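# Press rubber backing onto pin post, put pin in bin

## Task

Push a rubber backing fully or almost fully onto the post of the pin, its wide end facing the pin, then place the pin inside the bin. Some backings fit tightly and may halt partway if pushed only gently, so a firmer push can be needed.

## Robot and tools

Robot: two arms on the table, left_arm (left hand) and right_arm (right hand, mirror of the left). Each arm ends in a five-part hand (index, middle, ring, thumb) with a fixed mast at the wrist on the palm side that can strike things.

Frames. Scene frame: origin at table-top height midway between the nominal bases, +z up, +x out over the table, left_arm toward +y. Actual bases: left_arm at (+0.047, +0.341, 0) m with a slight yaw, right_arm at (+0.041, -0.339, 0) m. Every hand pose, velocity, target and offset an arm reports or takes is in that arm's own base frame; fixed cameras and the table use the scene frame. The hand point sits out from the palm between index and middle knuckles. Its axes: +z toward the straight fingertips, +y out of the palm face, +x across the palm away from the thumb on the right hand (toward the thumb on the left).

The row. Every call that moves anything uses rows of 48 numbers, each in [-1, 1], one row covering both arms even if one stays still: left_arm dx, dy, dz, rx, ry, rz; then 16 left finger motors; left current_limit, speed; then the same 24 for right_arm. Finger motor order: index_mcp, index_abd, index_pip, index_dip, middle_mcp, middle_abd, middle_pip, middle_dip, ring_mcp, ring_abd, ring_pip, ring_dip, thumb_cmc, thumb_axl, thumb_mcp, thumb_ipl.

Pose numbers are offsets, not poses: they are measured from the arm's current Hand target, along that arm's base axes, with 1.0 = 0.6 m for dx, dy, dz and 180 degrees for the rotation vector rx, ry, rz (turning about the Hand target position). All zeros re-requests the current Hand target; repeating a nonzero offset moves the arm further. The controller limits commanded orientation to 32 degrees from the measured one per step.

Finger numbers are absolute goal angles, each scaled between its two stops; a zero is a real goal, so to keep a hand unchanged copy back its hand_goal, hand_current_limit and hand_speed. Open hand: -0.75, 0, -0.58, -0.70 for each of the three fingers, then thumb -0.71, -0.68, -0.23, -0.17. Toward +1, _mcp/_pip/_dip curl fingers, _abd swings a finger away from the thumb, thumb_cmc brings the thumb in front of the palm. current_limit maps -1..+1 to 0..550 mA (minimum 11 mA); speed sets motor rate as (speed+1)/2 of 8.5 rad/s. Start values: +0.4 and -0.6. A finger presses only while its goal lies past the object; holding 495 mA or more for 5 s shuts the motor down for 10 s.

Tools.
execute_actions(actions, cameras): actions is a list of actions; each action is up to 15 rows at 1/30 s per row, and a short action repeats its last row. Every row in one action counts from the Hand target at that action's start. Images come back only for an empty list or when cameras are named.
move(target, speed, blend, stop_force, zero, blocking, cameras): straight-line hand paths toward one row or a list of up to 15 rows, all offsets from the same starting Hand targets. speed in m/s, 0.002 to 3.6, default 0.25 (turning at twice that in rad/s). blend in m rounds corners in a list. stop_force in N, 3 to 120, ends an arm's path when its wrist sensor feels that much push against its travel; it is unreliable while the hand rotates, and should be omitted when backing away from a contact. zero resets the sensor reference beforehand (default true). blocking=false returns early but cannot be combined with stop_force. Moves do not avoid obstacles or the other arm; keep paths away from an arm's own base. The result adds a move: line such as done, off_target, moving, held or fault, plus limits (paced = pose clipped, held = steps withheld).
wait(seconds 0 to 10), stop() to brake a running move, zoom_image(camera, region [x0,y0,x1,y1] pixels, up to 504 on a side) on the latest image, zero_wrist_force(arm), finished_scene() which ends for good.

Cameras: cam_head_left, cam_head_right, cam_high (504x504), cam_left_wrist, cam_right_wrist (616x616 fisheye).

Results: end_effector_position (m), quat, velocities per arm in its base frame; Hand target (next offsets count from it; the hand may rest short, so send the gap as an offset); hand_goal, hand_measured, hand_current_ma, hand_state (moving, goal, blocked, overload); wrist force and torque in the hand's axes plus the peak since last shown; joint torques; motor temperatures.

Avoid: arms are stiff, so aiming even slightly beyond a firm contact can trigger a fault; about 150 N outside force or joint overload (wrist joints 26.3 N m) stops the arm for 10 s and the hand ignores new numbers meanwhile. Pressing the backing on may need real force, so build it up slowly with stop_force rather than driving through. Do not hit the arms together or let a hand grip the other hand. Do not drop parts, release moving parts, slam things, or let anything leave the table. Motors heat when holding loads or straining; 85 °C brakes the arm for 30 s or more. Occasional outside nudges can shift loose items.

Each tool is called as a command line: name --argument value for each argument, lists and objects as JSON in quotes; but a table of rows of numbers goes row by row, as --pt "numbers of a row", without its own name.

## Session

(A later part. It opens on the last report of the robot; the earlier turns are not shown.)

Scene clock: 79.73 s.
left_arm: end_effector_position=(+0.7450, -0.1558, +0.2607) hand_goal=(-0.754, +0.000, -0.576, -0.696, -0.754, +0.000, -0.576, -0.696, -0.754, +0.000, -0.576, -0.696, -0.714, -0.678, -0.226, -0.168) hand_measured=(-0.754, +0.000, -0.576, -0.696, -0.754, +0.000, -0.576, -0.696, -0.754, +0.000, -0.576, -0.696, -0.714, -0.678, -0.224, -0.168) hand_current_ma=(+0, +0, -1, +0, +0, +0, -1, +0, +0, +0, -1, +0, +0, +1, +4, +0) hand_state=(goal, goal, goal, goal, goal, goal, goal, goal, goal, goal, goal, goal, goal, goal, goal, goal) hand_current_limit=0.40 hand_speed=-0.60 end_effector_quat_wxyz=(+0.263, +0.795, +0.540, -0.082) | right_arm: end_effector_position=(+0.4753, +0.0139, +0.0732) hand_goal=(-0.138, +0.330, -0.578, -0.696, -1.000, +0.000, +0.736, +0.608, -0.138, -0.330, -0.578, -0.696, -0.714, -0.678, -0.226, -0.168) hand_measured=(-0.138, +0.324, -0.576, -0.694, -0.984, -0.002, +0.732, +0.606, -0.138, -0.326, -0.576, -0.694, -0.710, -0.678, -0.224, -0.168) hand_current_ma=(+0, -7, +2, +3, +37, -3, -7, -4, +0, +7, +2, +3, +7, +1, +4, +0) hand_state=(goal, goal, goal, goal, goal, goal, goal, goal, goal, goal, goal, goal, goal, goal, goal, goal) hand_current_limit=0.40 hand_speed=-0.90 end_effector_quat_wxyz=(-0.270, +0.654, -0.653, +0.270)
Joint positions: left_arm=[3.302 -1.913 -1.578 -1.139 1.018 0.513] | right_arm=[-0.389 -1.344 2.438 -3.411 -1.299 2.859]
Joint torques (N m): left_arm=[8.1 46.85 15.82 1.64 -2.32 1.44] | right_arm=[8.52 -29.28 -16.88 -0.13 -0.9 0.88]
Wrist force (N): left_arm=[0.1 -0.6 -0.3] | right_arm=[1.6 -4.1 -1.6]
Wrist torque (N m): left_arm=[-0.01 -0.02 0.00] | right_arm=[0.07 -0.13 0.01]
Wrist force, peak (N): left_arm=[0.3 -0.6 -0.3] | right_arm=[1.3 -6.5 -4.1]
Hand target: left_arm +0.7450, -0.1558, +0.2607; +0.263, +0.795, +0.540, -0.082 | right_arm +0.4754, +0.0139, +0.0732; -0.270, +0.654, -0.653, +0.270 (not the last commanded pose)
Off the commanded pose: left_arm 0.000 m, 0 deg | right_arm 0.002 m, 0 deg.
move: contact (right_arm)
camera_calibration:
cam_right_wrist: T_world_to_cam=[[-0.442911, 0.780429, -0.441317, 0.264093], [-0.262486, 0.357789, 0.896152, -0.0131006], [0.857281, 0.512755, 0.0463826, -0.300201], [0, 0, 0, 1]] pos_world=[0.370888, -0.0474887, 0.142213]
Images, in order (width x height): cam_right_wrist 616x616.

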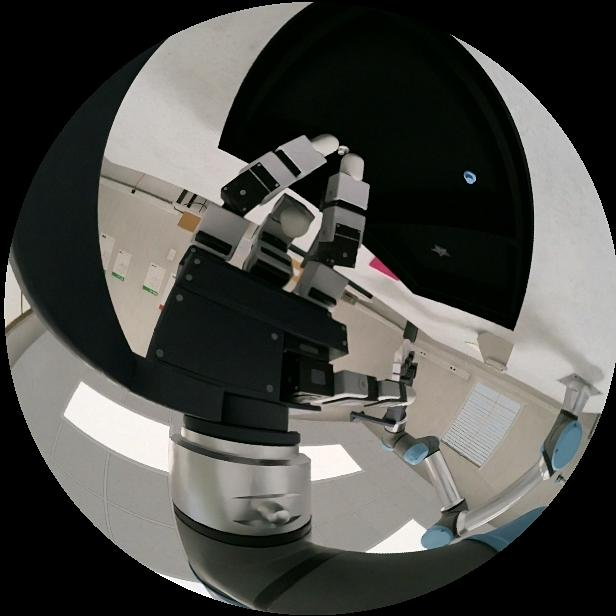

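move --target '[0,0,0,0,0,0,-0.754,0,-0.576,-0.696,-0.754,0,-0.576,-0.696,-0.754,0,-0.576,-0.696,-0.714,-0.678,-0.226,-0.168,0.4,-0.6,0,0,0.0003,0,0,0,-0.137,0.356,-0.577,-0.696,-1,0,0.737,0.609,-0.137,-0.356,-0.577,-0.696,-0.714,-0.678,-0.226,-0.168,0.4,-0.93]' --speed 0.01

move --target '[0,0,0,0,0,0,-0.754,0,-0.576,-0.696,-0.754,0,-0.576,-0.696,-0.754,0,-0.576,-0.696,-0.714,-0.678,-0.226,-0.168,0.4,-0.6,0,0,-0.006,0,0,0,-0.137,0.356,-0.577,-0.696,-1,0,0.737,0.609,-0.137,-0.356,-0.577,-0.696,-0.714,-0.678,-0.226,-0.168,0.4,-0.93]' --speed 0.005 --stop_force 3 --cameras '["cam_right_wrist"]'

zoom_image --camera "cam_right_wrist" --region '[310, 110, 400, 200]'

Scene clock: 81.80 s.
left_arm: end_effector_position=(+0.7450, -0.1558, +0.2607) hand_goal=(-0.754, +0.000, -0.576, -0.696, -0.754, +0.000, -0.576, -0.696, -0.754, +0.000, -0.576, -0.696, -0.714, -0.678, -0.226, -0.168) hand_measured=(-0.754, +0.000, -0.576, -0.696, -0.754, +0.000, -0.576, -0.696, -0.754, +0.000, -0.576, -0.696, -0.714, -0.678, -0.224, -0.168) hand_current_ma=(+0, +0, -1, +0, +0, +0, -1, +0, +0, +0, -1, +0, +0, +1, +4, +0) hand_state=(goal, goal, goal, goal, goal, goal, goal, goal, goal, goal, goal, goal, goal, goal, goal, goal) hand_current_limit=0.40 hand_speed=-0.60 end_effector_quat_wxyz=(+0.263, +0.795, +0.540, -0.082) | right_arm: end_effector_position=(+0.4754, +0.0139, +0.0734) hand_goal=(-0.138, +0.356, -0.578, -0.696, -1.000, +0.000, +0.736, +0.608, -0.138, -0.356, -0.578, -0.696, -0.714, -0.678, -0.226, -0.168) hand_measured=(-0.138, +0.350, -0.576, -0.694, -0.984, -0.002, +0.732, +0.606, -0.138, -0.350, -0.576, -0.694, -0.710, -0.678, -0.224, -0.168) hand_current_ma=(+0, -9, +2, +3, +37, -3, -7, -4, +0, +9, +2, +3, +7, +1, +4, +0) hand_state=(goal, goal, goal, goal, goal, goal, goal, goal, goal, goal, goal, goal, goal, goal, goal, goal) hand_current_limit=0.40 hand_speed=-0.93 end_effector_quat_wxyz=(-0.270, +0.654, -0.653, +0.270)
Joint positions: left_arm=[3.302 -1.913 -1.578 -1.139 1.018 0.513] | right_arm=[-0.389 -1.344 2.438 -3.411 -1.299 2.859]
Joint torques (N m): left_arm=[7.59 46.45 16.32 1.69 -2.28 1.51] | right_arm=[9.72 -30.17 -24.41 -0.89 -0.53 0.86]
Wrist force (N): left_arm=[0.2 -0.5 -0.1] | right_arm=[1.3 -1.4 0.0]
Wrist torque (N m): left_arm=[-0.02 -0.03 0.01] | right_arm=[0.03 -0.20 0.09]
Wrist force, peak (N): left_arm=[0.0 -0.8 -0.1] | right_arm=[1.5 -4.6 -2.1]
Hand target: left_arm +0.7450, -0.1558, +0.2607; +0.263, +0.795, +0.540, -0.082 | right_arm +0.4754, +0.0139, +0.0734; -0.270, +0.654, -0.653, +0.270
Off the commanded pose: left_arm 0.000 m, 0 deg | right_arm 0.000 m, 0 deg.
move: done

Scene clock: 83.40 s.
left_arm: end_effector_position=(+0.7450, -0.1558, +0.2607) hand_goal=(-0.754, +0.000, -0.576, -0.696, -0.754, +0.000, -0.576, -0.696, -0.754, +0.000, -0.576, -0.696, -0.714, -0.678, -0.226, -0.168) hand_measured=(-0.754, +0.000, -0.576, -0.696, -0.754, +0.000, -0.576, -0.696, -0.754, +0.000, -0.576, -0.696, -0.714, -0.678, -0.224, -0.168) hand_current_ma=(+0, +0, -1, +0, +0, +0, -1, +0, +0, +0, -1, +0, +0, +1, +4, +0) hand_state=(goal, goal, goal, goal, goal, goal, goal, goal, goal, goal, goal, goal, goal, goal, goal, goal) hand_current_limit=0.40 hand_speed=-0.60 end_effector_quat_wxyz=(+0.263, +0.795, +0.540, -0.082) | right_arm: end_effector_position=(+0.4755, +0.0138, +0.0724) hand_goal=(-0.138, +0.356, -0.578, -0.696, -1.000, +0.000, +0.736, +0.608, -0.138, -0.356, -0.578, -0.696, -0.714, -0.678, -0.226, -0.168) hand_measured=(-0.138, +0.350, -0.576, -0.694, -0.984, -0.002, +0.732, +0.606, -0.138, -0.350, -0.576, -0.694, -0.710, -0.678, -0.224, -0.168) hand_current_ma=(+1, -8, +2, +3, +37, -3, -7, -4, +0, +7, +2, +3, +7, +1, +4, +0) hand_state=(goal, goal, goal, goal, goal, goal, goal, goal, goal, goal, goal, goal, goal, goal, goal, goal) hand_current_limit=0.40 hand_speed=-0.93 end_effector_quat_wxyz=(-0.270, +0.653, -0.653, +0.271)
Joint positions: left_arm=[3.302 -1.913 -1.578 -1.139 1.018 0.513] | right_arm=[-0.389 -1.341 2.438 -3.415 -1.299 2.859]
Joint torques (N m): left_arm=[7.02 46.74 16.75 1.83 -2.19 1.37] | right_arm=[8.22 -28.97 -24.34 -0.55 -0.36 0.77]
Wrist force (N): left_arm=[0.1 -0.3 -0.3] | right_arm=[1.4 -3.8 -1.6]
Wrist torque (N m): left_arm=[0.03 -0.02 0.00] | right_arm=[0.05 -0.14 0.02]
Wrist force, peak (N): left_arm=[0.3 -0.8 -0.1] | right_arm=[1.1 -7.9 -4.9]
Hand target: left_arm +0.7450, -0.1558, +0.2607; +0.263, +0.795, +0.540, -0.082 | right_arm +0.4755, +0.0138, +0.0724; -0.270, +0.653, -0.653, +0.271 (not the last commanded pose)
Off the commanded pose: left_arm 0.000 m, 0 deg | right_arm 0.003 m, 0 deg.
move: contact (right_arm)
camera_calibration:
cam_right_wrist: T_world_to_cam=[[-0.442701, 0.780359, -0.441651, 0.263795], [-0.262882, 0.357949, 0.895972, -0.0121505], [0.857268, 0.51275, 0.0466785, -0.300374], [0, 0, 0, 1]] pos_world=[0.371089, -0.0474892, 0.141413]
Images, in order (width x height): cam_right_wrist 616x616.

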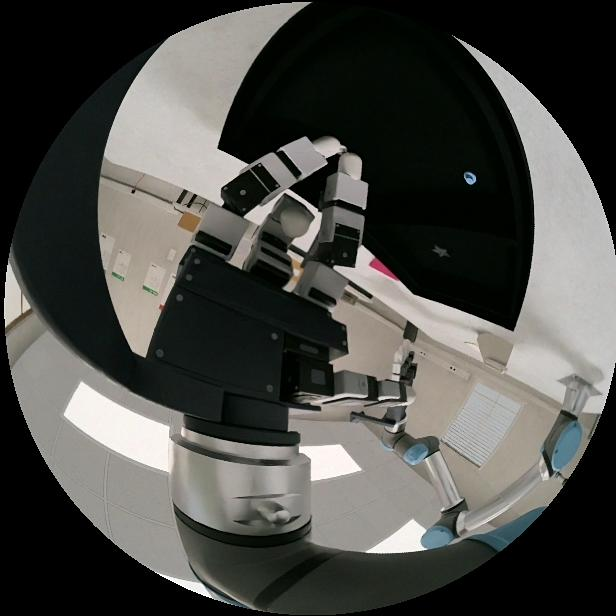

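Scaled by 5.600 from the camera's 616x616 image, which has a finer 880x880 frame.

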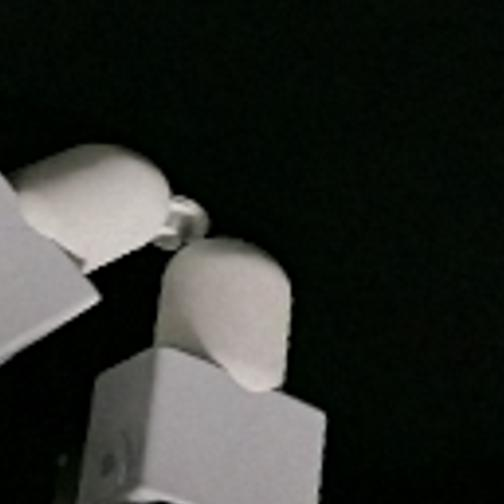

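move --target '[0,0,0,0,0,0,-0.754,0,-0.576,-0.696,-0.754,0,-0.576,-0.696,-0.754,0,-0.576,-0.696,-0.714,-0.678,-0.226,-0.168,0.4,-0.6,0,0,0,0,0,0,-0.137,0.40,-0.577,-0.696,-1,0,0.737,0.609,-0.137,-0.40,-0.577,-0.696,-0.714,-0.678,-0.226,-0.168,0.4,-0.93]' --speed 0.005 --cameras '["cam_right_wrist"]'

zoom_image --camera "cam_right_wrist" --region '[310, 110, 400, 200]'

Scene clock: 84.10 s.
left_arm: end_effector_position=(+0.7450, -0.1558, +0.2607) hand_goal=(-0.754, +0.000, -0.576, -0.696, -0.754, +0.000, -0.576, -0.696, -0.754, +0.000, -0.576, -0.696, -0.714, -0.678, -0.226, -0.168) hand_measured=(-0.754, +0.000, -0.576, -0.696, -0.754, +0.000, -0.576, -0.696, -0.754, +0.000, -0.576, -0.696, -0.714, -0.678, -0.224, -0.168) hand_current_ma=(+0, +0, -1, +0, +0, +0, -1, +0, +0, +0, -1, +0, +0, +1, +4, +0) hand_state=(goal, goal, goal, goal, goal, goal, goal, goal, goal, goal, goal, goal, goal, goal, goal, goal) hand_current_limit=0.40 hand_speed=-0.60 end_effector_quat_wxyz=(+0.263, +0.795, +0.540, -0.082) | right_arm: end_effector_position=(+0.4755, +0.0138, +0.0724) hand_goal=(-0.138, +0.400, -0.578, -0.696, -1.000, +0.000, +0.736, +0.608, -0.138, -0.400, -0.578, -0.696, -0.714, -0.678, -0.226, -0.168) hand_measured=(-0.138, +0.370, -0.576, -0.694, -0.984, -0.002, +0.732, +0.606, -0.138, -0.354, -0.576, -0.694, -0.710, -0.678, -0.224, -0.168) hand_current_ma=(+1, -64, +2, +3, +37, -3, -7, -4, +0, +115, +2, +3, +7, +1, +4, +0) hand_state=(goal, blocked, goal, goal, goal, goal, goal, goal, goal, blocked, goal, goal, goal, goal, goal, goal) hand_current_limit=0.40 hand_speed=-0.93 end_effector_quat_wxyz=(-0.270, +0.653, -0.653, +0.271)
Joint positions: left_arm=[3.302 -1.913 -1.578 -1.139 1.018 0.513] | right_arm=[-0.389 -1.341 2.438 -3.415 -1.299 2.859]
Joint torques (N m): left_arm=[6.97 46.73 16.3 1.7 -2.27 1.34] | right_arm=[8.03 -29.85 -23.84 -0.94 -0.22 0.71]
Wrist force (N): left_arm=[0.0 -0.4 -0.3] | right_arm=[2.1 -2.7 -1.0]
Wrist torque (N m): left_arm=[0.01 -0.01 0.00] | right_arm=[0.06 -0.08 0.02]
Wrist force, peak (N): left_arm=[0.5 -0.7 -0.2] | right_arm=[1.3 -4.0 -1.8]
Hand target: left_arm +0.7450, -0.1558, +0.2607; +0.263, +0.795, +0.540, -0.082 | right_arm +0.4755, +0.0138, +0.0724; -0.270, +0.653, -0.653, +0.271
Off the commanded pose: left_arm 0.000 m, 0 deg | right_arm 0.000 m, 0 deg.
move: done
camera_calibration:
cam_right_wrist: T_world_to_cam=[[-0.442701, 0.780359, -0.441651, 0.263795], [-0.262882, 0.357949, 0.895972, -0.0121505], [0.857268, 0.51275, 0.0466785, -0.300374], [0, 0, 0, 1]] pos_world=[0.371089, -0.0474892, 0.141413]
Images, in order (width x height): cam_right_wrist 616x616.

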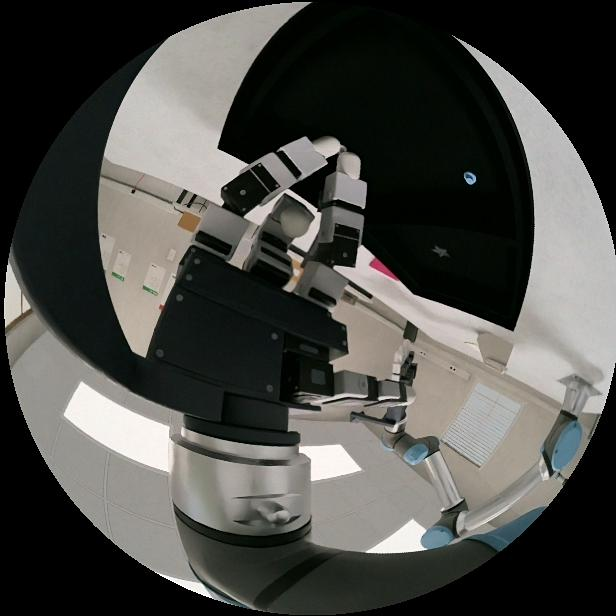

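Scaled by 5.600 from the camera's 616x616 image, which has a finer 880x880 frame.

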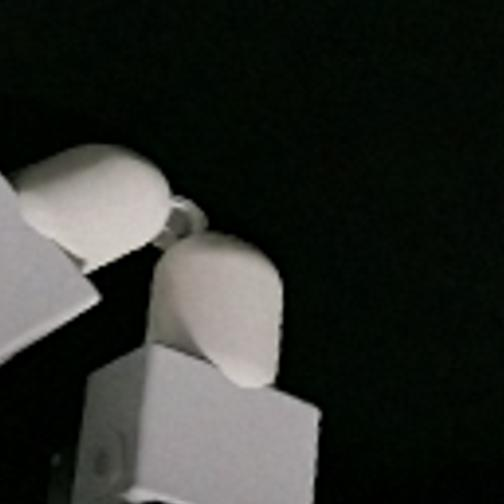

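move --pt "0 0 0 0 0 0 -0.754 0 -0.576 -0.696 -0.754 0 -0.576 -0.696 -0.754 0 -0.576 -0.696 -0.714 -0.678 -0.226 -0.168 0.4 -0.6 0 0 0 0 0 0 -0.137 0.50 -0.577 -0.696 -1 0 0.737 0.609 -0.137 -0.50 -0.577 -0.696 -0.714 -0.678 -0.226 -0.168 0.6 -0.93" --pt "0 0 0 0 0 0 -0.754 0 -0.576 -0.696 -0.754 0 -0.576 -0.696 -0.754 0 -0.576 -0.696 -0.714 -0.678 -0.226 -0.168 0.4 -0.6 0 0 0.0167 0 0 0 -0.137 0.50 -0.577 -0.696 -1 0 0.737 0.609 -0.137 -0.50 -0.577 -0.696 -0.714 -0.678 -0.226 -0.168 0.6 -0.93" --speed 0.02 --cameras '["cam_right_wrist"]'

zoom_image --camera "cam_right_wrist" --region '[310, 110, 400, 200]'

Scene clock: 85.93 s.
left_arm: end_effector_position=(+0.7450, -0.1558, +0.2607) hand_goal=(-0.754, +0.000, -0.576, -0.696, -0.754, +0.000, -0.576, -0.696, -0.754, +0.000, -0.576, -0.696, -0.714, -0.678, -0.226, -0.168) hand_measured=(-0.754, +0.000, -0.576, -0.696, -0.754, +0.000, -0.576, -0.696, -0.754, +0.000, -0.576, -0.696, -0.714, -0.678, -0.224, -0.168) hand_current_ma=(+0, +0, -1, +0, +0, +0, -1, +0, +0, +0, -1, +0, +0, +1, +4, +0) hand_state=(goal, goal, goal, goal, goal, goal, goal, goal, goal, goal, goal, goal, goal, goal, goal, goal) hand_current_limit=0.40 hand_speed=-0.60 end_effector_quat_wxyz=(+0.263, +0.795, +0.540, -0.082) | right_arm: end_effector_position=(+0.4755, +0.0138, +0.0824) hand_goal=(-0.138, +0.500, -0.578, -0.696, -1.000, +0.000, +0.736, +0.608, -0.138, -0.500, -0.578, -0.696, -0.714, -0.678, -0.226, -0.168) hand_measured=(-0.132, +0.392, -0.576, -0.694, -0.984, -0.002, +0.732, +0.606, -0.134, -0.384, -0.576, -0.694, -0.710, -0.678, -0.224, -0.168) hand_current_ma=(+9, -332, +4, +3, +37, -3, -7, -4, +7, +366, +3, +3, +7, +1, +4, +0) hand_state=(goal, blocked, goal, goal, goal, goal, goal, goal, goal, blocked, goal, goal, goal, goal, goal, goal) hand_current_limit=0.60 hand_speed=-0.93 end_effector_quat_wxyz=(-0.270, +0.653, -0.653, +0.271)
Joint positions: left_arm=[3.302 -1.913 -1.578 -1.139 1.018 0.513] | right_arm=[-0.389 -1.373 2.432 -3.377 -1.299 2.859]
Joint torques (N m): left_arm=[7.3 46.9 16.04 1.61 -2.3 1.32] | right_arm=[10.1 -30.22 -25.2 -0.98 -0.37 0.7]
Wrist force (N): left_arm=[0.1 -0.5 -0.4] | right_arm=[1.4 -1.4 0.2]
Wrist torque (N m): left_arm=[0.00 -0.03 0.01] | right_arm=[0.02 -0.21 0.09]
Wrist force, peak (N): left_arm=[0.3 -0.7 -0.2] | right_arm=[2.3 -2.9 -1.3]
Hand target: left_arm +0.7450, -0.1558, +0.2607; +0.263, +0.795, +0.540, -0.082 | right_arm +0.4755, +0.0138, +0.0824; -0.270, +0.653, -0.653, +0.271
Off the commanded pose: left_arm 0.000 m, 0 deg | right_arm 0.000 m, 0 deg.
move: done
camera_calibration:
cam_right_wrist: T_world_to_cam=[[-0.442701, 0.780359, -0.441651, 0.268167], [-0.262882, 0.357949, 0.895972, -0.0210207], [0.857268, 0.51275, 0.0466785, -0.300836], [0, 0, 0, 1]] pos_world=[0.371089, -0.0474892, 0.151313]
Images, in order (width x height): cam_right_wrist 616x616.

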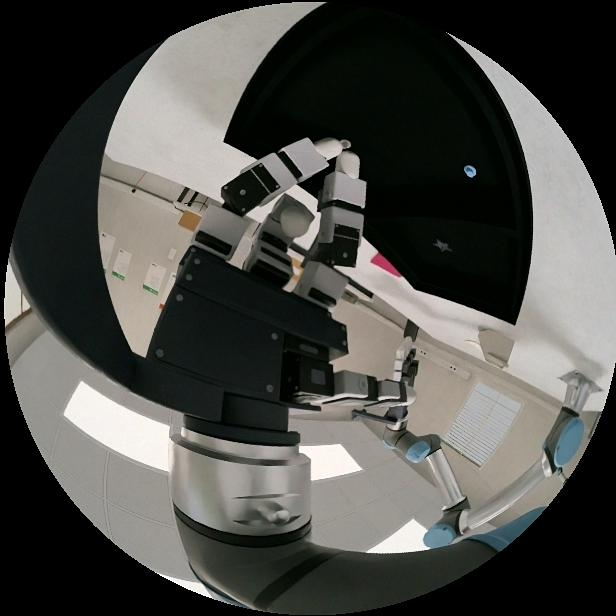

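Scaled by 5.600 from the camera's 616x616 image, which has a finer 880x880 frame.

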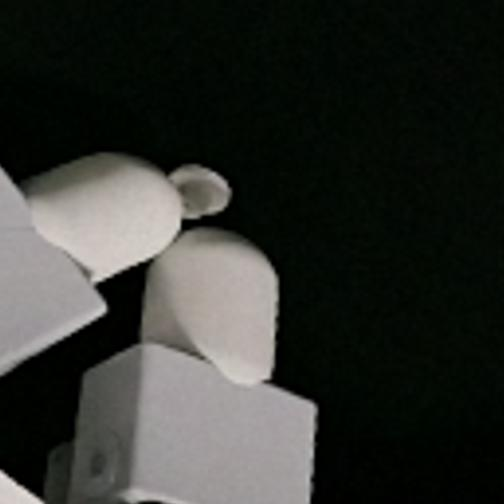

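move --target '[0,0,0,0,0,0,-0.754,0,-0.576,-0.696,-0.754,0,-0.576,-0.696,-0.754,0,-0.576,-0.696,-0.714,-0.678,-0.226,-0.168,0.4,-0.6,0,0,0,0,0,0,-0.137,0.30,-0.577,-0.696,-1,0,0.737,0.609,-0.137,-0.30,-0.577,-0.696,-0.714,-0.678,-0.226,-0.168,0.4,-0.9]' --speed 0.02 --cameras '["cam_right_wrist"]'

zoom_image --camera "cam_right_wrist" --region '[310, 110, 400, 200]'

Scene clock: 87.37 s.
left_arm: end_effector_position=(+0.7450, -0.1558, +0.2607) hand_goal=(-0.754, +0.000, -0.576, -0.696, -0.754, +0.000, -0.576, -0.696, -0.754, +0.000, -0.576, -0.696, -0.714, -0.678, -0.226, -0.168) hand_measured=(-0.754, +0.000, -0.576, -0.696, -0.754, +0.000, -0.576, -0.696, -0.754, +0.000, -0.576, -0.696, -0.714, -0.678, -0.224, -0.168) hand_current_ma=(+0, +0, -1, +0, +0, +0, -1, +0, +0, +0, -1, +0, +0, +1, +4, +0) hand_state=(goal, goal, goal, goal, goal, goal, goal, goal, goal, goal, goal, goal, goal, goal, goal, goal) hand_current_limit=0.40 hand_speed=-0.60 end_effector_quat_wxyz=(+0.263, +0.795, +0.540, -0.082) | right_arm: end_effector_position=(+0.4755, +0.0138, +0.0824) hand_goal=(-0.138, +0.300, -0.578, -0.696, -1.000, +0.000, +0.736, +0.608, -0.138, -0.300, -0.578, -0.696, -0.714, -0.678, -0.226, -0.168) hand_measured=(-0.132, +0.302, -0.576, -0.694, -0.984, -0.002, +0.732, +0.606, -0.134, -0.302, -0.576, -0.694, -0.710, -0.678, -0.224, -0.168) hand_current_ma=(+9, +2, +4, +3, +37, -3, -7, -4, +7, -2, +3, +3, +7, +1, +4, +0) hand_state=(goal, goal, goal, goal, goal, goal, goal, goal, goal, goal, goal, goal, goal, goal, goal, goal) hand_current_limit=0.40 hand_speed=-0.90 end_effector_quat_wxyz=(-0.270, +0.653, -0.653, +0.271)
Joint positions: left_arm=[3.302 -1.913 -1.578 -1.139 1.018 0.513] | right_arm=[-0.389 -1.373 2.432 -3.376 -1.299 2.859]
Joint torques (N m): left_arm=[7.03 46.39 16.18 1.76 -2.13 1.3] | right_arm=[10.64 -30.54 -26.63 -0.88 -0.15 -1.04]
Wrist force (N): left_arm=[0.3 -0.4 -0.1] | right_arm=[1.3 -1.7 0.4]
Wrist torque (N m): left_arm=[-0.01 -0.04 0.02] | right_arm=[-0.03 -0.20 0.07]
Wrist force, peak (N): left_arm=[0.3 -0.7 -0.5] | right_arm=[1.4 -1.9 0.0]
Hand target: left_arm +0.7450, -0.1558, +0.2607; +0.263, +0.795, +0.540, -0.082 | right_arm +0.4755, +0.0138, +0.0824; -0.270, +0.653, -0.653, +0.271
Off the commanded pose: left_arm 0.000 m, 0 deg | right_arm 0.000 m, 0 deg.
move: done
camera_calibration:
cam_right_wrist: T_world_to_cam=[[-0.442701, 0.780359, -0.441651, 0.268212], [-0.262882, 0.357949, 0.895972, -0.0211103], [0.857268, 0.51275, 0.0466785, -0.300841], [0, 0, 0, 1]] pos_world=[0.371089, -0.0474892, 0.151413]
Images, in order (width x height): cam_right_wrist 616x616.

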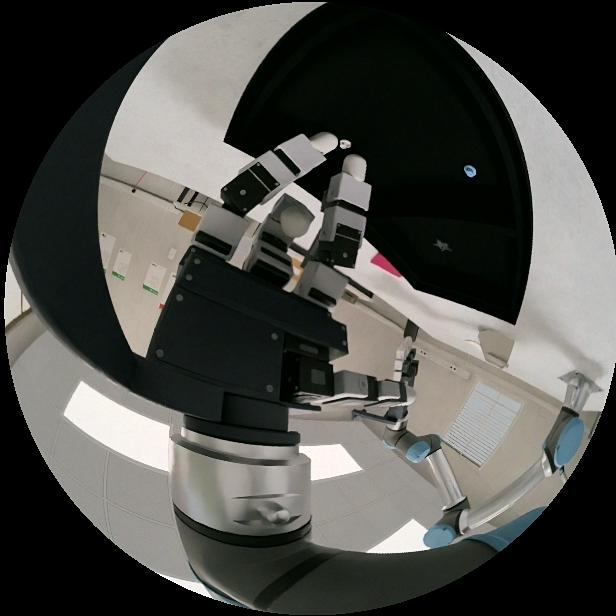

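Scaled by 5.600 from the camera's 616x616 image, which has a finer 880x880 frame.

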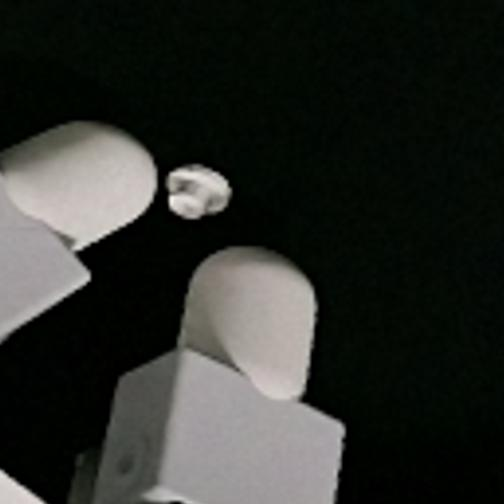

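move --pt "0 0 0 0 0 0 -0.754 0 -0.576 -0.696 -0.754 0 -0.576 -0.696 -0.754 0 -0.576 -0.696 -0.714 -0.678 -0.226 -0.168 0.4 -0.6 0.0013 -0.001 -0.013 0 0 0 -0.137 0.30 -0.577 -0.696 -1 0 0.737 0.609 -0.137 -0.30 -0.577 -0.696 -0.714 -0.678 -0.226 -0.168 0.4 -0.9" --pt "0 0 0 0 0 0 -0.754 0 -0.576 -0.696 -0.754 0 -0.576 -0.696 -0.754 0 -0.576 -0.696 -0.714 -0.678 -0.226 -0.168 0.4 -0.6 0.0013 -0.001 -0.013 0 0 0 -0.137 0.345 -0.577 -0.696 -1 0 0.737 0.609 -0.137 -0.345 -0.577 -0.696 -0.714 -0.678 -0.226 -0.168 0.4 -0.9" --pt "0 0 0 0 0 0 -0.754 0 -0.576 -0.696 -0.754 0 -0.576 -0.696 -0.754 0 -0.576 -0.696 -0.714 -0.678 -0.226 -0.168 0.4 -0.6 0.0013 -0.001 -0.0157 0 0 0 -0.137 0.345 -0.577 -0.696 -1 0 0.737 0.609 -0.137 -0.345 -0.577 -0.696 -0.714 -0.678 -0.226 -0.168 0.4 -0.95" --speed 0.02 --cameras '["cam_right_wrist"]'

zoom_image --camera "cam_right_wrist" --region '[310, 110, 400, 200]'

Scene clock: 90.73 s.
left_arm: end_effector_position=(+0.7450, -0.1558, +0.2607) hand_goal=(-0.754, +0.000, -0.576, -0.696, -0.754, +0.000, -0.576, -0.696, -0.754, +0.000, -0.576, -0.696, -0.714, -0.678, -0.226, -0.168) hand_measured=(-0.754, +0.000, -0.576, -0.696, -0.754, +0.000, -0.576, -0.696, -0.754, +0.000, -0.576, -0.696, -0.714, -0.678, -0.224, -0.168) hand_current_ma=(+0, +0, -1, +0, +0, +0, -1, +0, +0, +0, -1, +0, +0, +1, +4, +0) hand_state=(goal, goal, goal, goal, goal, goal, goal, goal, goal, goal, goal, goal, goal, goal, goal, goal) hand_current_limit=0.40 hand_speed=-0.60 end_effector_quat_wxyz=(+0.263, +0.795, +0.540, -0.082) | right_arm: end_effector_position=(+0.4763, +0.0132, +0.0730) hand_goal=(-0.138, +0.344, -0.578, -0.696, -1.000, +0.000, +0.736, +0.608, -0.138, -0.346, -0.578, -0.696, -0.714, -0.678, -0.226, -0.168) hand_measured=(-0.134, +0.338, -0.576, -0.694, -0.984, -0.002, +0.732, +0.606, -0.134, -0.340, -0.576, -0.694, -0.710, -0.678, -0.224, -0.168) hand_current_ma=(+9, -8, +4, +3, +37, -3, -7, -4, +7, +9, +3, +3, +7, +1, +4, +0) hand_state=(goal, goal, goal, goal, goal, goal, goal, goal, goal, goal, goal, goal, goal, goal, goal, goal) hand_current_limit=0.40 hand_speed=-0.95 end_effector_quat_wxyz=(-0.270, +0.653, -0.653, +0.271)
Joint positions: left_arm=[3.302 -1.913 -1.578 -1.139 1.018 0.513] | right_arm=[-0.389 -1.341 2.436 -3.412 -1.299 2.859]
Joint torques (N m): left_arm=[6.73 46.08 17.15 1.69 -2.23 1.28] | right_arm=[-10.73 -15.11 2.42 -4.79 1.51 -1.24]
Wrist force (N): left_arm=[0.4 -0.4 -0.1] | right_arm=[1.6 -1.6 0.0]
Wrist torque (N m): left_arm=[-0.01 -0.05 0.03] | right_arm=[0.01 -0.23 0.16]
Wrist force, peak (N): left_arm=[0.4 -0.8 -0.2] | right_arm=[1.5 -1.8 0.1]
Hand target: left_arm +0.7450, -0.1558, +0.2607; +0.263, +0.795, +0.540, -0.082 | right_arm +0.4763, +0.0132, +0.0730; -0.270, +0.653, -0.653, +0.271
Off the commanded pose: left_arm 0.000 m, 0 deg | right_arm 0.000 m, 0 deg.
move: done
camera_calibration:
cam_right_wrist: T_world_to_cam=[[-0.442701, 0.780359, -0.441651, 0.264838], [-0.262882, 0.357949, 0.895972, -0.0122893], [0.857268, 0.51275, 0.0466785, -0.300694], [0, 0, 0, 1]] pos_world=[0.371789, -0.0480892, 0.142013]
Images, in order (width x height): cam_right_wrist 616x616.

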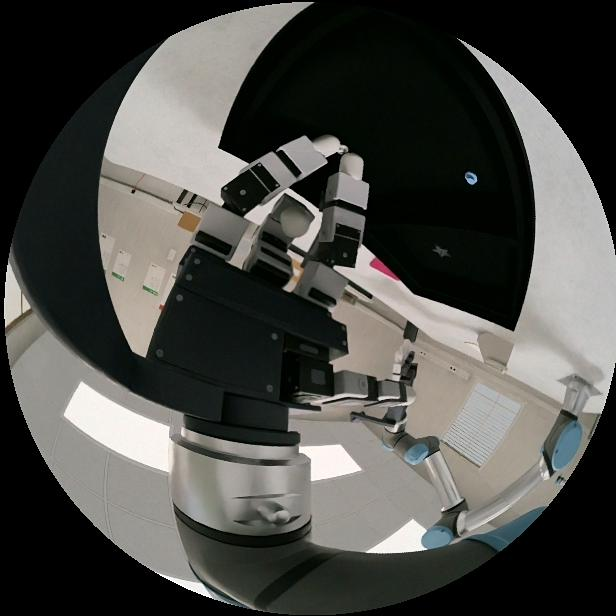

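Scaled by 5.600 from the camera's 616x616 image, which has a finer 880x880 frame.

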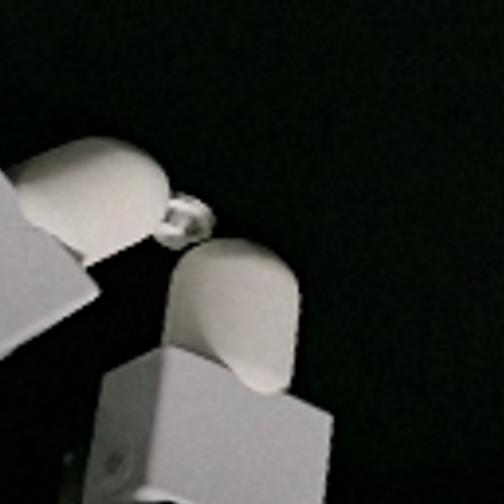

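move --target '[0,0,0,0,0,0,-0.754,0,-0.576,-0.696,-0.754,0,-0.576,-0.696,-0.754,0,-0.576,-0.696,-0.714,-0.678,-0.226,-0.168,0.4,-0.6,0,0,0,0,0,0,-0.137,0.375,-0.577,-0.696,-1,0,0.737,0.609,-0.137,-0.375,-0.577,-0.696,-0.714,-0.678,-0.226,-0.168,0.4,-0.95]' --speed 0.02

move --target '[0,0,0,0,0,0,-0.754,0,-0.576,-0.696,-0.754,0,-0.576,-0.696,-0.754,0,-0.576,-0.696,-0.714,-0.678,-0.226,-0.168,0.4,-0.6,0,0,-0.007,0,0,0,-0.137,0.375,-0.577,-0.696,-1,0,0.737,0.609,-0.137,-0.375,-0.577,-0.696,-0.714,-0.678,-0.226,-0.168,0.4,-0.95]' --speed 0.004 --stop_force 4 --cameras '["cam_right_wrist"]'

zoom_image --camera "cam_right_wrist" --region '[310, 110, 400, 200]'

Scene clock: 91.67 s.
left_arm: end_effector_position=(+0.7450, -0.1558, +0.2607) hand_goal=(-0.754, +0.000, -0.576, -0.696, -0.754, +0.000, -0.576, -0.696, -0.754, +0.000, -0.576, -0.696, -0.714, -0.678, -0.226, -0.168) hand_measured=(-0.754, +0.000, -0.576, -0.696, -0.754, +0.000, -0.576, -0.696, -0.754, +0.000, -0.576, -0.696, -0.714, -0.678, -0.224, -0.168) hand_current_ma=(+0, +0, -1, +0, +0, +0, -1, +0, +0, +0, -1, +0, +0, +1, +4, +0) hand_state=(goal, goal, goal, goal, goal, goal, goal, goal, goal, goal, goal, goal, goal, goal, goal, goal) hand_current_limit=0.40 hand_speed=-0.60 end_effector_quat_wxyz=(+0.263, +0.795, +0.540, -0.082) | right_arm: end_effector_position=(+0.4763, +0.0132, +0.0730) hand_goal=(-0.138, +0.374, -0.578, -0.696, -1.000, +0.000, +0.736, +0.608, -0.138, -0.376, -0.578, -0.696, -0.714, -0.678, -0.226, -0.168) hand_measured=(-0.134, +0.362, -0.576, -0.694, -0.984, -0.002, +0.732, +0.606, -0.134, -0.364, -0.576, -0.694, -0.710, -0.678, -0.224, -0.168) hand_current_ma=(+9, -21, +4, +3, +37, -3, -7, -4, +7, +22, +3, +3, +7, +1, +4, +0) hand_state=(goal, goal, goal, goal, goal, goal, goal, goal, goal, goal, goal, goal, goal, goal, goal, goal) hand_current_limit=0.40 hand_speed=-0.95 end_effector_quat_wxyz=(-0.270, +0.653, -0.653, +0.271)
Joint positions: left_arm=[3.302 -1.913 -1.578 -1.139 1.018 0.513] | right_arm=[-0.389 -1.341 2.436 -3.412 -1.299 2.859]
Joint torques (N m): left_arm=[6.31 45.67 17.8 1.66 -2.22 1.26] | right_arm=[-11.85 -15.42 2.16 -4.8 1.26 -1.05]
Wrist force (N): left_arm=[0.3 -0.3 -0.2] | right_arm=[1.3 -1.5 0.0]
Wrist torque (N m): left_arm=[0.02 -0.04 0.01] | right_arm=[0.02 -0.20 0.13]
Wrist force, peak (N): left_arm=[0.3 -0.8 -0.2] | right_arm=[1.5 -1.7 0.4]
Hand target: left_arm +0.7450, -0.1558, +0.2607; +0.263, +0.795, +0.540, -0.082 | right_arm +0.4763, +0.0132, +0.0730; -0.270, +0.653, -0.653, +0.271
Off the commanded pose: left_arm 0.000 m, 0 deg | right_arm 0.000 m, 0 deg.
move: done

Scene clock: 92.90 s.
left_arm: end_effector_position=(+0.7450, -0.1558, +0.2607) hand_goal=(-0.754, +0.000, -0.576, -0.696, -0.754, +0.000, -0.576, -0.696, -0.754, +0.000, -0.576, -0.696, -0.714, -0.678, -0.226, -0.168) hand_measured=(-0.754, +0.000, -0.576, -0.696, -0.754, +0.000, -0.576, -0.696, -0.754, +0.000, -0.576, -0.696, -0.714, -0.678, -0.224, -0.168) hand_current_ma=(+0, +0, -1, +0, +0, +0, -1, +0, +0, +0, -1, +0, +0, +1, +4, +0) hand_state=(goal, goal, goal, goal, goal, goal, goal, goal, goal, goal, goal, goal, goal, goal, goal, goal) hand_current_limit=0.40 hand_speed=-0.60 end_effector_quat_wxyz=(+0.263, +0.795, +0.540, -0.082) | right_arm: end_effector_position=(+0.4763, +0.0133, +0.0720) hand_goal=(-0.138, +0.374, -0.578, -0.696, -1.000, +0.000, +0.736, +0.608, -0.138, -0.376, -0.578, -0.696, -0.714, -0.678, -0.226, -0.168) hand_measured=(-0.132, +0.362, -0.576, -0.694, -0.984, -0.002, +0.732, +0.606, -0.134, -0.364, -0.576, -0.694, -0.710, -0.678, -0.224, -0.168) hand_current_ma=(+9, -19, +4, +3, +37, -3, -7, -4, +7, +20, +3, +3, +7, +1, +4, +0) hand_state=(goal, goal, goal, goal, goal, goal, goal, goal, goal, goal, goal, goal, goal, goal, goal, goal) hand_current_limit=0.40 hand_speed=-0.95 end_effector_quat_wxyz=(-0.270, +0.654, -0.653, +0.271)
Joint positions: left_arm=[3.302 -1.913 -1.578 -1.139 1.018 0.513] | right_arm=[-0.389 -1.338 2.437 -3.415 -1.299 2.859]
Joint torques (N m): left_arm=[6.63 46.3 17.09 1.72 -2.26 1.27] | right_arm=[-11.21 -28.68 -14.08 -0.34 0.39 -1.12]
Wrist force (N): left_arm=[0.3 -0.6 -0.3] | right_arm=[1.7 -3.9 -2.0]
Wrist torque (N m): left_arm=[-0.01 -0.04 0.01] | right_arm=[0.02 -0.17 0.09]
Wrist force, peak (N): left_arm=[0.4 -0.7 -0.1] | right_arm=[1.3 -5.7 -3.9]
Hand target: left_arm +0.7450, -0.1558, +0.2607; +0.263, +0.795, +0.540, -0.082 | right_arm +0.4763, +0.0132, +0.0720; -0.270, +0.653, -0.653, +0.271 (not the last commanded pose)
Off the commanded pose: left_arm 0.000 m, 0 deg | right_arm 0.003 m, 0 deg.
move: contact (right_arm)
camera_calibration:
cam_right_wrist: T_world_to_cam=[[-0.442732, 0.780404, -0.44154, 0.264395], [-0.262828, 0.357852, 0.896026, -0.0114258], [0.857269, 0.512749, 0.0466796, -0.300648], [0, 0, 0, 1]] pos_world=[0.371789, -0.0480889, 0.141013]
Images, in order (width x height): cam_right_wrist 616x616.

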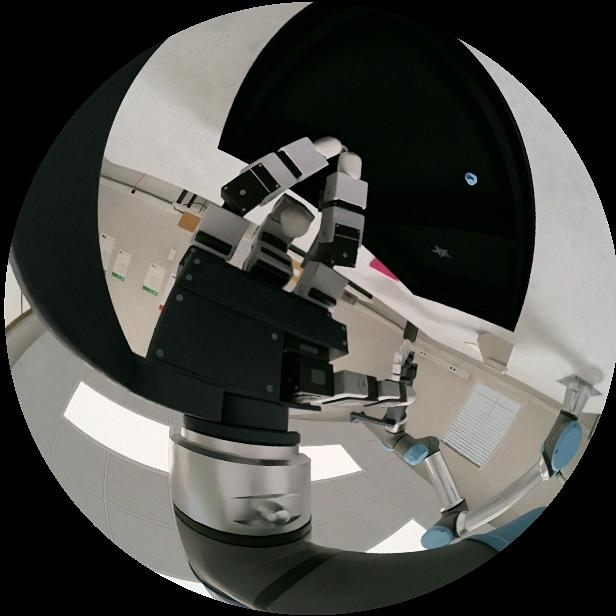

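Scaled by 5.600 from the camera's 616x616 image, which has a finer 880x880 frame.

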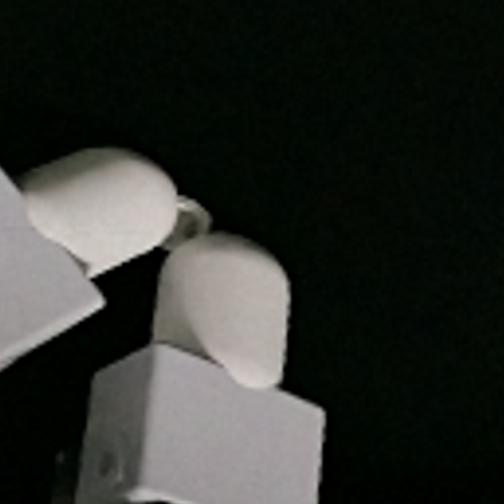

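move --target '[0,0,0,0,0,0,-0.754,0,-0.576,-0.696,-0.754,0,-0.576,-0.696,-0.754,0,-0.576,-0.696,-0.714,-0.678,-0.226,-0.168,0.4,-0.6,0,0,0,0,0,0,-0.137,0.40,-0.577,-0.696,-1,0,0.737,0.609,-0.137,-0.40,-0.577,-0.696,-0.714,-0.678,-0.226,-0.168,0.4,-0.95]' --speed 0.02 --cameras '["cam_right_wrist"]'

zoom_image --camera "cam_right_wrist" --region '[320, 120, 370, 170]'

Scene clock: 94.30 s.
left_arm: end_effector_position=(+0.7450, -0.1558, +0.2607) hand_goal=(-0.754, +0.000, -0.576, -0.696, -0.754, +0.000, -0.576, -0.696, -0.754, +0.000, -0.576, -0.696, -0.714, -0.678, -0.226, -0.168) hand_measured=(-0.754, +0.000, -0.576, -0.696, -0.754, +0.000, -0.576, -0.696, -0.754, +0.000, -0.576, -0.696, -0.714, -0.678, -0.224, -0.168) hand_current_ma=(+0, +0, -1, +0, +0, +0, -1, +0, +0, +0, -1, +0, +0, +1, +4, +0) hand_state=(goal, goal, goal, goal, goal, goal, goal, goal, goal, goal, goal, goal, goal, goal, goal, goal) hand_current_limit=0.40 hand_speed=-0.60 end_effector_quat_wxyz=(+0.263, +0.795, +0.540, -0.082) | right_arm: end_effector_position=(+0.4763, +0.0132, +0.0720) hand_goal=(-0.138, +0.400, -0.578, -0.696, -1.000, +0.000, +0.736, +0.608, -0.138, -0.400, -0.578, -0.696, -0.714, -0.678, -0.226, -0.168) hand_measured=(-0.132, +0.364, -0.576, -0.694, -0.984, -0.002, +0.732, +0.606, -0.134, -0.366, -0.576, -0.694, -0.710, -0.678, -0.224, -0.168) hand_current_ma=(+9, -82, +4, +3, +37, -3, -7, -4, +7, +79, +3, +3, +7, +1, +4, +0) hand_state=(goal, blocked, goal, goal, goal, goal, goal, goal, goal, blocked, goal, goal, goal, goal, goal, goal) hand_current_limit=0.40 hand_speed=-0.95 end_effector_quat_wxyz=(-0.270, +0.653, -0.653, +0.271)
Joint positions: left_arm=[3.302 -1.913 -1.578 -1.139 1.018 0.513] | right_arm=[-0.389 -1.338 2.436 -3.415 -1.299 2.859]
Joint torques (N m): left_arm=[6.71 46.46 17.75 1.76 -2.21 1.22] | right_arm=[-9.98 -28.83 -22.64 -0.51 -0.87 -1.04]
Wrist force (N): left_arm=[0.3 -0.5 0.1] | right_arm=[1.2 -3.8 -2.2]
Wrist torque (N m): left_arm=[-0.03 -0.04 0.01] | right_arm=[0.01 -0.18 0.09]
Wrist force, peak (N): left_arm=[0.2 -0.7 0.0] | right_arm=[1.5 -4.0 -2.6]
Hand target: left_arm +0.7450, -0.1558, +0.2607; +0.263, +0.795, +0.540, -0.082 | right_arm +0.4763, +0.0132, +0.0720; -0.270, +0.653, -0.653, +0.271
Off the commanded pose: left_arm 0.000 m, 0 deg | right_arm 0.000 m, 0 deg.
move: done
camera_calibration:
cam_right_wrist: T_world_to_cam=[[-0.442701, 0.780359, -0.441651, 0.264441], [-0.262882, 0.357949, 0.895972, -0.0113671], [0.857268, 0.51275, 0.0466785, -0.300733], [0, 0, 0, 1]] pos_world=[0.371889, -0.0480892, 0.141013]
Images, in order (width x height): cam_right_wrist 616x616.

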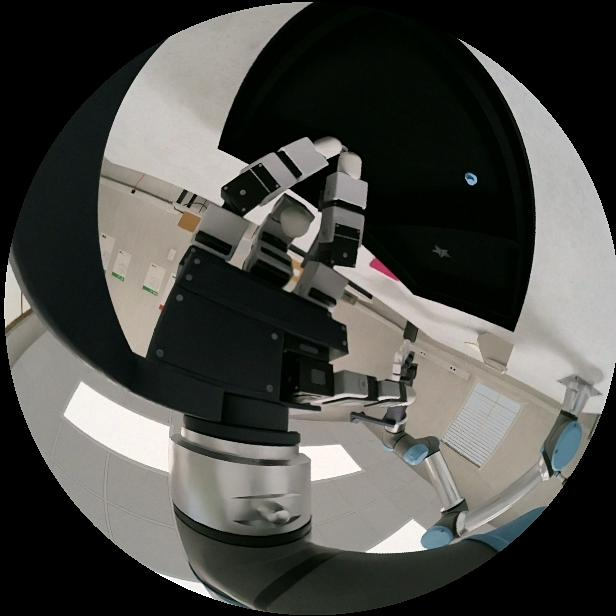

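Scaled by 10.080 from the camera's 616x616 image, which has a finer 880x880 frame.

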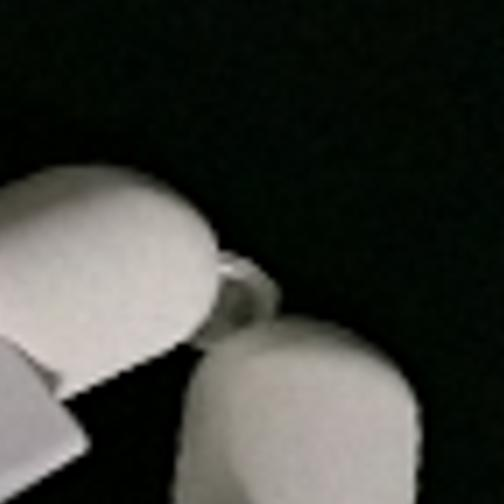

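move --target '[0,0,0,0,0,0,-0.754,0,-0.576,-0.696,-0.754,0,-0.576,-0.696,-0.754,0,-0.576,-0.696,-0.714,-0.678,-0.226,-0.168,0.4,-0.6,0,0,0,0,0,0,-0.137,0.42,-0.577,-0.696,-1,0,0.737,0.609,-0.137,-0.42,-0.577,-0.696,-0.714,-0.678,-0.226,-0.168,0.4,-0.95]' --speed 0.02 --cameras '["cam_right_wrist"]'

zoom_image --camera "cam_right_wrist" --region '[320, 120, 370, 170]'

move --target '[0,0,0,0,0,0,-0.754,0,-0.576,-0.696,-0.754,0,-0.576,-0.696,-0.754,0,-0.576,-0.696,-0.714,-0.678,-0.226,-0.168,0.4,-0.6,0,0,0.0067,0,0,0,-0.137,0.42,-0.577,-0.696,-1,0,0.737,0.609,-0.137,-0.42,-0.577,-0.696,-0.714,-0.678,-0.226,-0.168,0.4,-0.95]' --speed 0.005 --cameras '["cam_right_wrist"]'

zoom_image --camera "cam_right_wrist" --region '[320, 120, 370, 170]'

Scene clock: 95.20 s.
left_arm: end_effector_position=(+0.7450, -0.1558, +0.2607) hand_goal=(-0.754, +0.000, -0.576, -0.696, -0.754, +0.000, -0.576, -0.696, -0.754, +0.000, -0.576, -0.696, -0.714, -0.678, -0.226, -0.168) hand_measured=(-0.754, +0.000, -0.576, -0.696, -0.754, +0.000, -0.576, -0.696, -0.754, +0.000, -0.576, -0.696, -0.714, -0.678, -0.224, -0.168) hand_current_ma=(+0, +0, -1, +0, +0, +0, -1, +0, +0, +0, -1, +0, +0, +1, +4, +0) hand_state=(goal, goal, goal, goal, goal, goal, goal, goal, goal, goal, goal, goal, goal, goal, goal, goal) hand_current_limit=0.40 hand_speed=-0.60 end_effector_quat_wxyz=(+0.263, +0.795, +0.540, -0.082) | right_arm: end_effector_position=(+0.4763, +0.0132, +0.0720) hand_goal=(-0.138, +0.420, -0.578, -0.696, -1.000, +0.000, +0.736, +0.608, -0.138, -0.420, -0.578, -0.696, -0.714, -0.678, -0.226, -0.168) hand_measured=(-0.132, +0.366, -0.576, -0.694, -0.984, -0.002, +0.732, +0.606, -0.134, -0.368, -0.576, -0.694, -0.710, -0.678, -0.224, -0.168) hand_current_ma=(+9, -137, +4, +3, +37, -3, -7, -4, +7, +133, +3, +3, +7, +1, +4, +0) hand_state=(goal, blocked, goal, goal, goal, goal, goal, goal, goal, blocked, goal, goal, goal, goal, goal, goal) hand_current_limit=0.40 hand_speed=-0.95 end_effector_quat_wxyz=(-0.270, +0.653, -0.653, +0.271)
Joint positions: left_arm=[3.302 -1.913 -1.578 -1.139 1.018 0.513] | right_arm=[-0.389 -1.338 2.436 -3.415 -1.299 2.859]
Joint torques (N m): left_arm=[6.78 46.71 17.25 1.67 -2.23 1.17] | right_arm=[-10.01 -30.21 -23.38 -0.65 -0.72 -0.89]
Wrist force (N): left_arm=[0.3 -0.6 -0.2] | right_arm=[1.4 -3.1 -1.7]
Wrist torque (N m): left_arm=[-0.01 -0.04 0.02] | right_arm=[0.02 -0.19 0.11]
Wrist force, peak (N): left_arm=[0.3 -0.7 -0.1] | right_arm=[1.3 -3.7 -2.0]
Hand target: left_arm +0.7450, -0.1558, +0.2607; +0.263, +0.795, +0.540, -0.082 | right_arm +0.4763, +0.0132, +0.0720; -0.270, +0.653, -0.653, +0.271
Off the commanded pose: left_arm 0.000 m, 0 deg | right_arm 0.000 m, 0 deg.
move: done
camera_calibration:
cam_right_wrist: T_world_to_cam=[[-0.442701, 0.780359, -0.441651, 0.264441], [-0.262882, 0.357949, 0.895972, -0.0113671], [0.857268, 0.51275, 0.0466785, -0.300733], [0, 0, 0, 1]] pos_world=[0.371889, -0.0480892, 0.141013]
Images, in order (width x height): cam_right_wrist 616x616.

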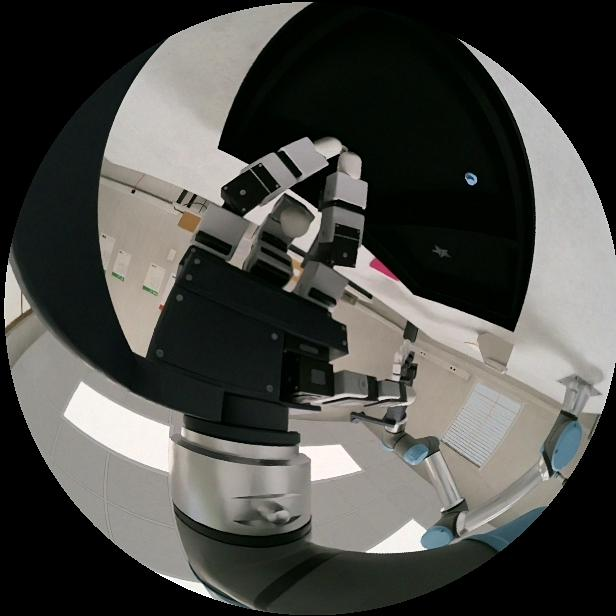

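Scaled by 10.080 from the camera's 616x616 image, which has a finer 880x880 frame.

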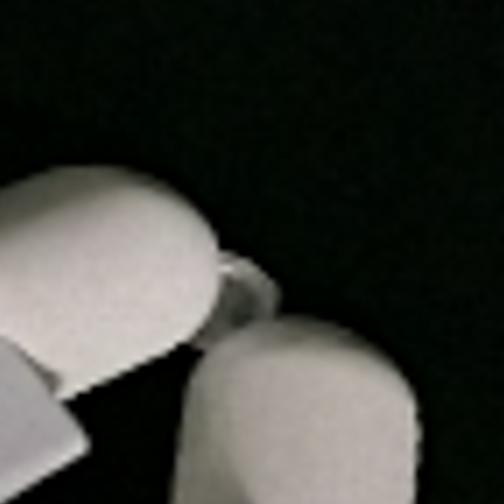

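Scene clock: 96.27 s.
left_arm: end_effector_position=(+0.7450, -0.1558, +0.2607) hand_goal=(-0.754, +0.000, -0.576, -0.696, -0.754, +0.000, -0.576, -0.696, -0.754, +0.000, -0.576, -0.696, -0.714, -0.678, -0.226, -0.168) hand_measured=(-0.754, +0.000, -0.576, -0.696, -0.754, +0.000, -0.576, -0.696, -0.754, +0.000, -0.576, -0.696, -0.714, -0.678, -0.224, -0.168) hand_current_ma=(+0, +0, -1, +0, +0, +0, -1, +0, +0, +0, -1, +0, +0, +1, +4, +0) hand_state=(goal, goal, goal, goal, goal, goal, goal, goal, goal, goal, goal, goal, goal, goal, goal, goal) hand_current_limit=0.40 hand_speed=-0.60 end_effector_quat_wxyz=(+0.263, +0.795, +0.540, -0.082) | right_arm: end_effector_position=(+0.4763, +0.0132, +0.0760) hand_goal=(-0.138, +0.420, -0.578, -0.696, -1.000, +0.000, +0.736, +0.608, -0.138, -0.420, -0.578, -0.696, -0.714, -0.678, -0.226, -0.168) hand_measured=(-0.132, +0.366, -0.576, -0.694, -0.984, -0.002, +0.732, +0.606, -0.134, -0.368, -0.576, -0.694, -0.710, -0.678, -0.224, -0.168) hand_current_ma=(+9, -137, +4, +3, +37, -3, -7, -4, +7, +133, +3, +3, +7, +1, +4, +0) hand_state=(goal, blocked, goal, goal, goal, goal, goal, goal, goal, blocked, goal, goal, goal, goal, goal, goal) hand_current_limit=0.40 hand_speed=-0.95 end_effector_quat_wxyz=(-0.270, +0.653, -0.653, +0.271)
Joint positions: left_arm=[3.302 -1.913 -1.578 -1.139 1.018 0.513] | right_arm=[-0.389 -1.351 2.434 -3.4 -1.299 2.859]
Joint torques (N m): left_arm=[6.81 46.89 17.31 1.73 -2.28 1.29] | right_arm=[-10.01 -30.99 -26.51 -0.88 -0.49 -0.67]
Wrist force (N): left_arm=[0.1 -0.6 -0.2] | right_arm=[1.6 -1.5 0.4]
Wrist torque (N m): left_arm=[-0.02 -0.03 0.01] | right_arm=[-0.01 -0.24 0.15]
Wrist force, peak (N): left_arm=[0.3 -0.7 0.1] | right_arm=[1.3 -2.9 -1.8]
Hand target: left_arm +0.7450, -0.1558, +0.2607; +0.263, +0.795, +0.540, -0.082 | right_arm +0.4763, +0.0132, +0.0761; -0.270, +0.653, -0.653, +0.271
Off the commanded pose: left_arm 0.000 m, 0 deg | right_arm 0.000 m, 0 deg.
move: done
camera_calibration:
cam_right_wrist: T_world_to_cam=[[-0.442701, 0.780359, -0.441651, 0.266207], [-0.262882, 0.357949, 0.895972, -0.014951], [0.857268, 0.51275, 0.0466785, -0.30092], [0, 0, 0, 1]] pos_world=[0.371889, -0.0480892, 0.145013]
Images, in order (width x height): cam_right_wrist 616x616.

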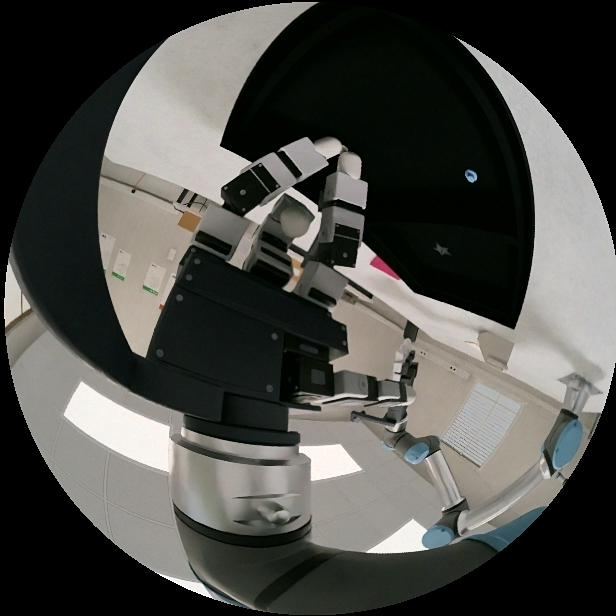

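Scaled by 10.080 from the camera's 616x616 image, which has a finer 880x880 frame.

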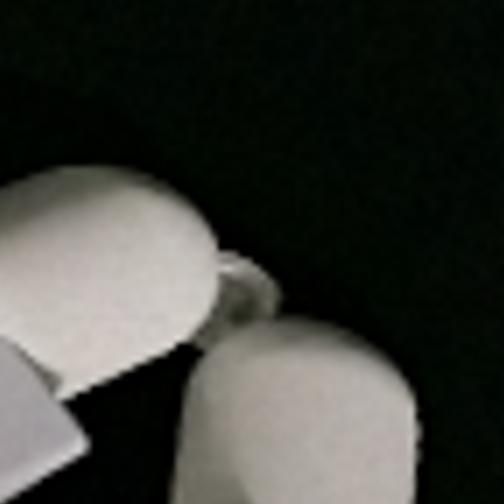

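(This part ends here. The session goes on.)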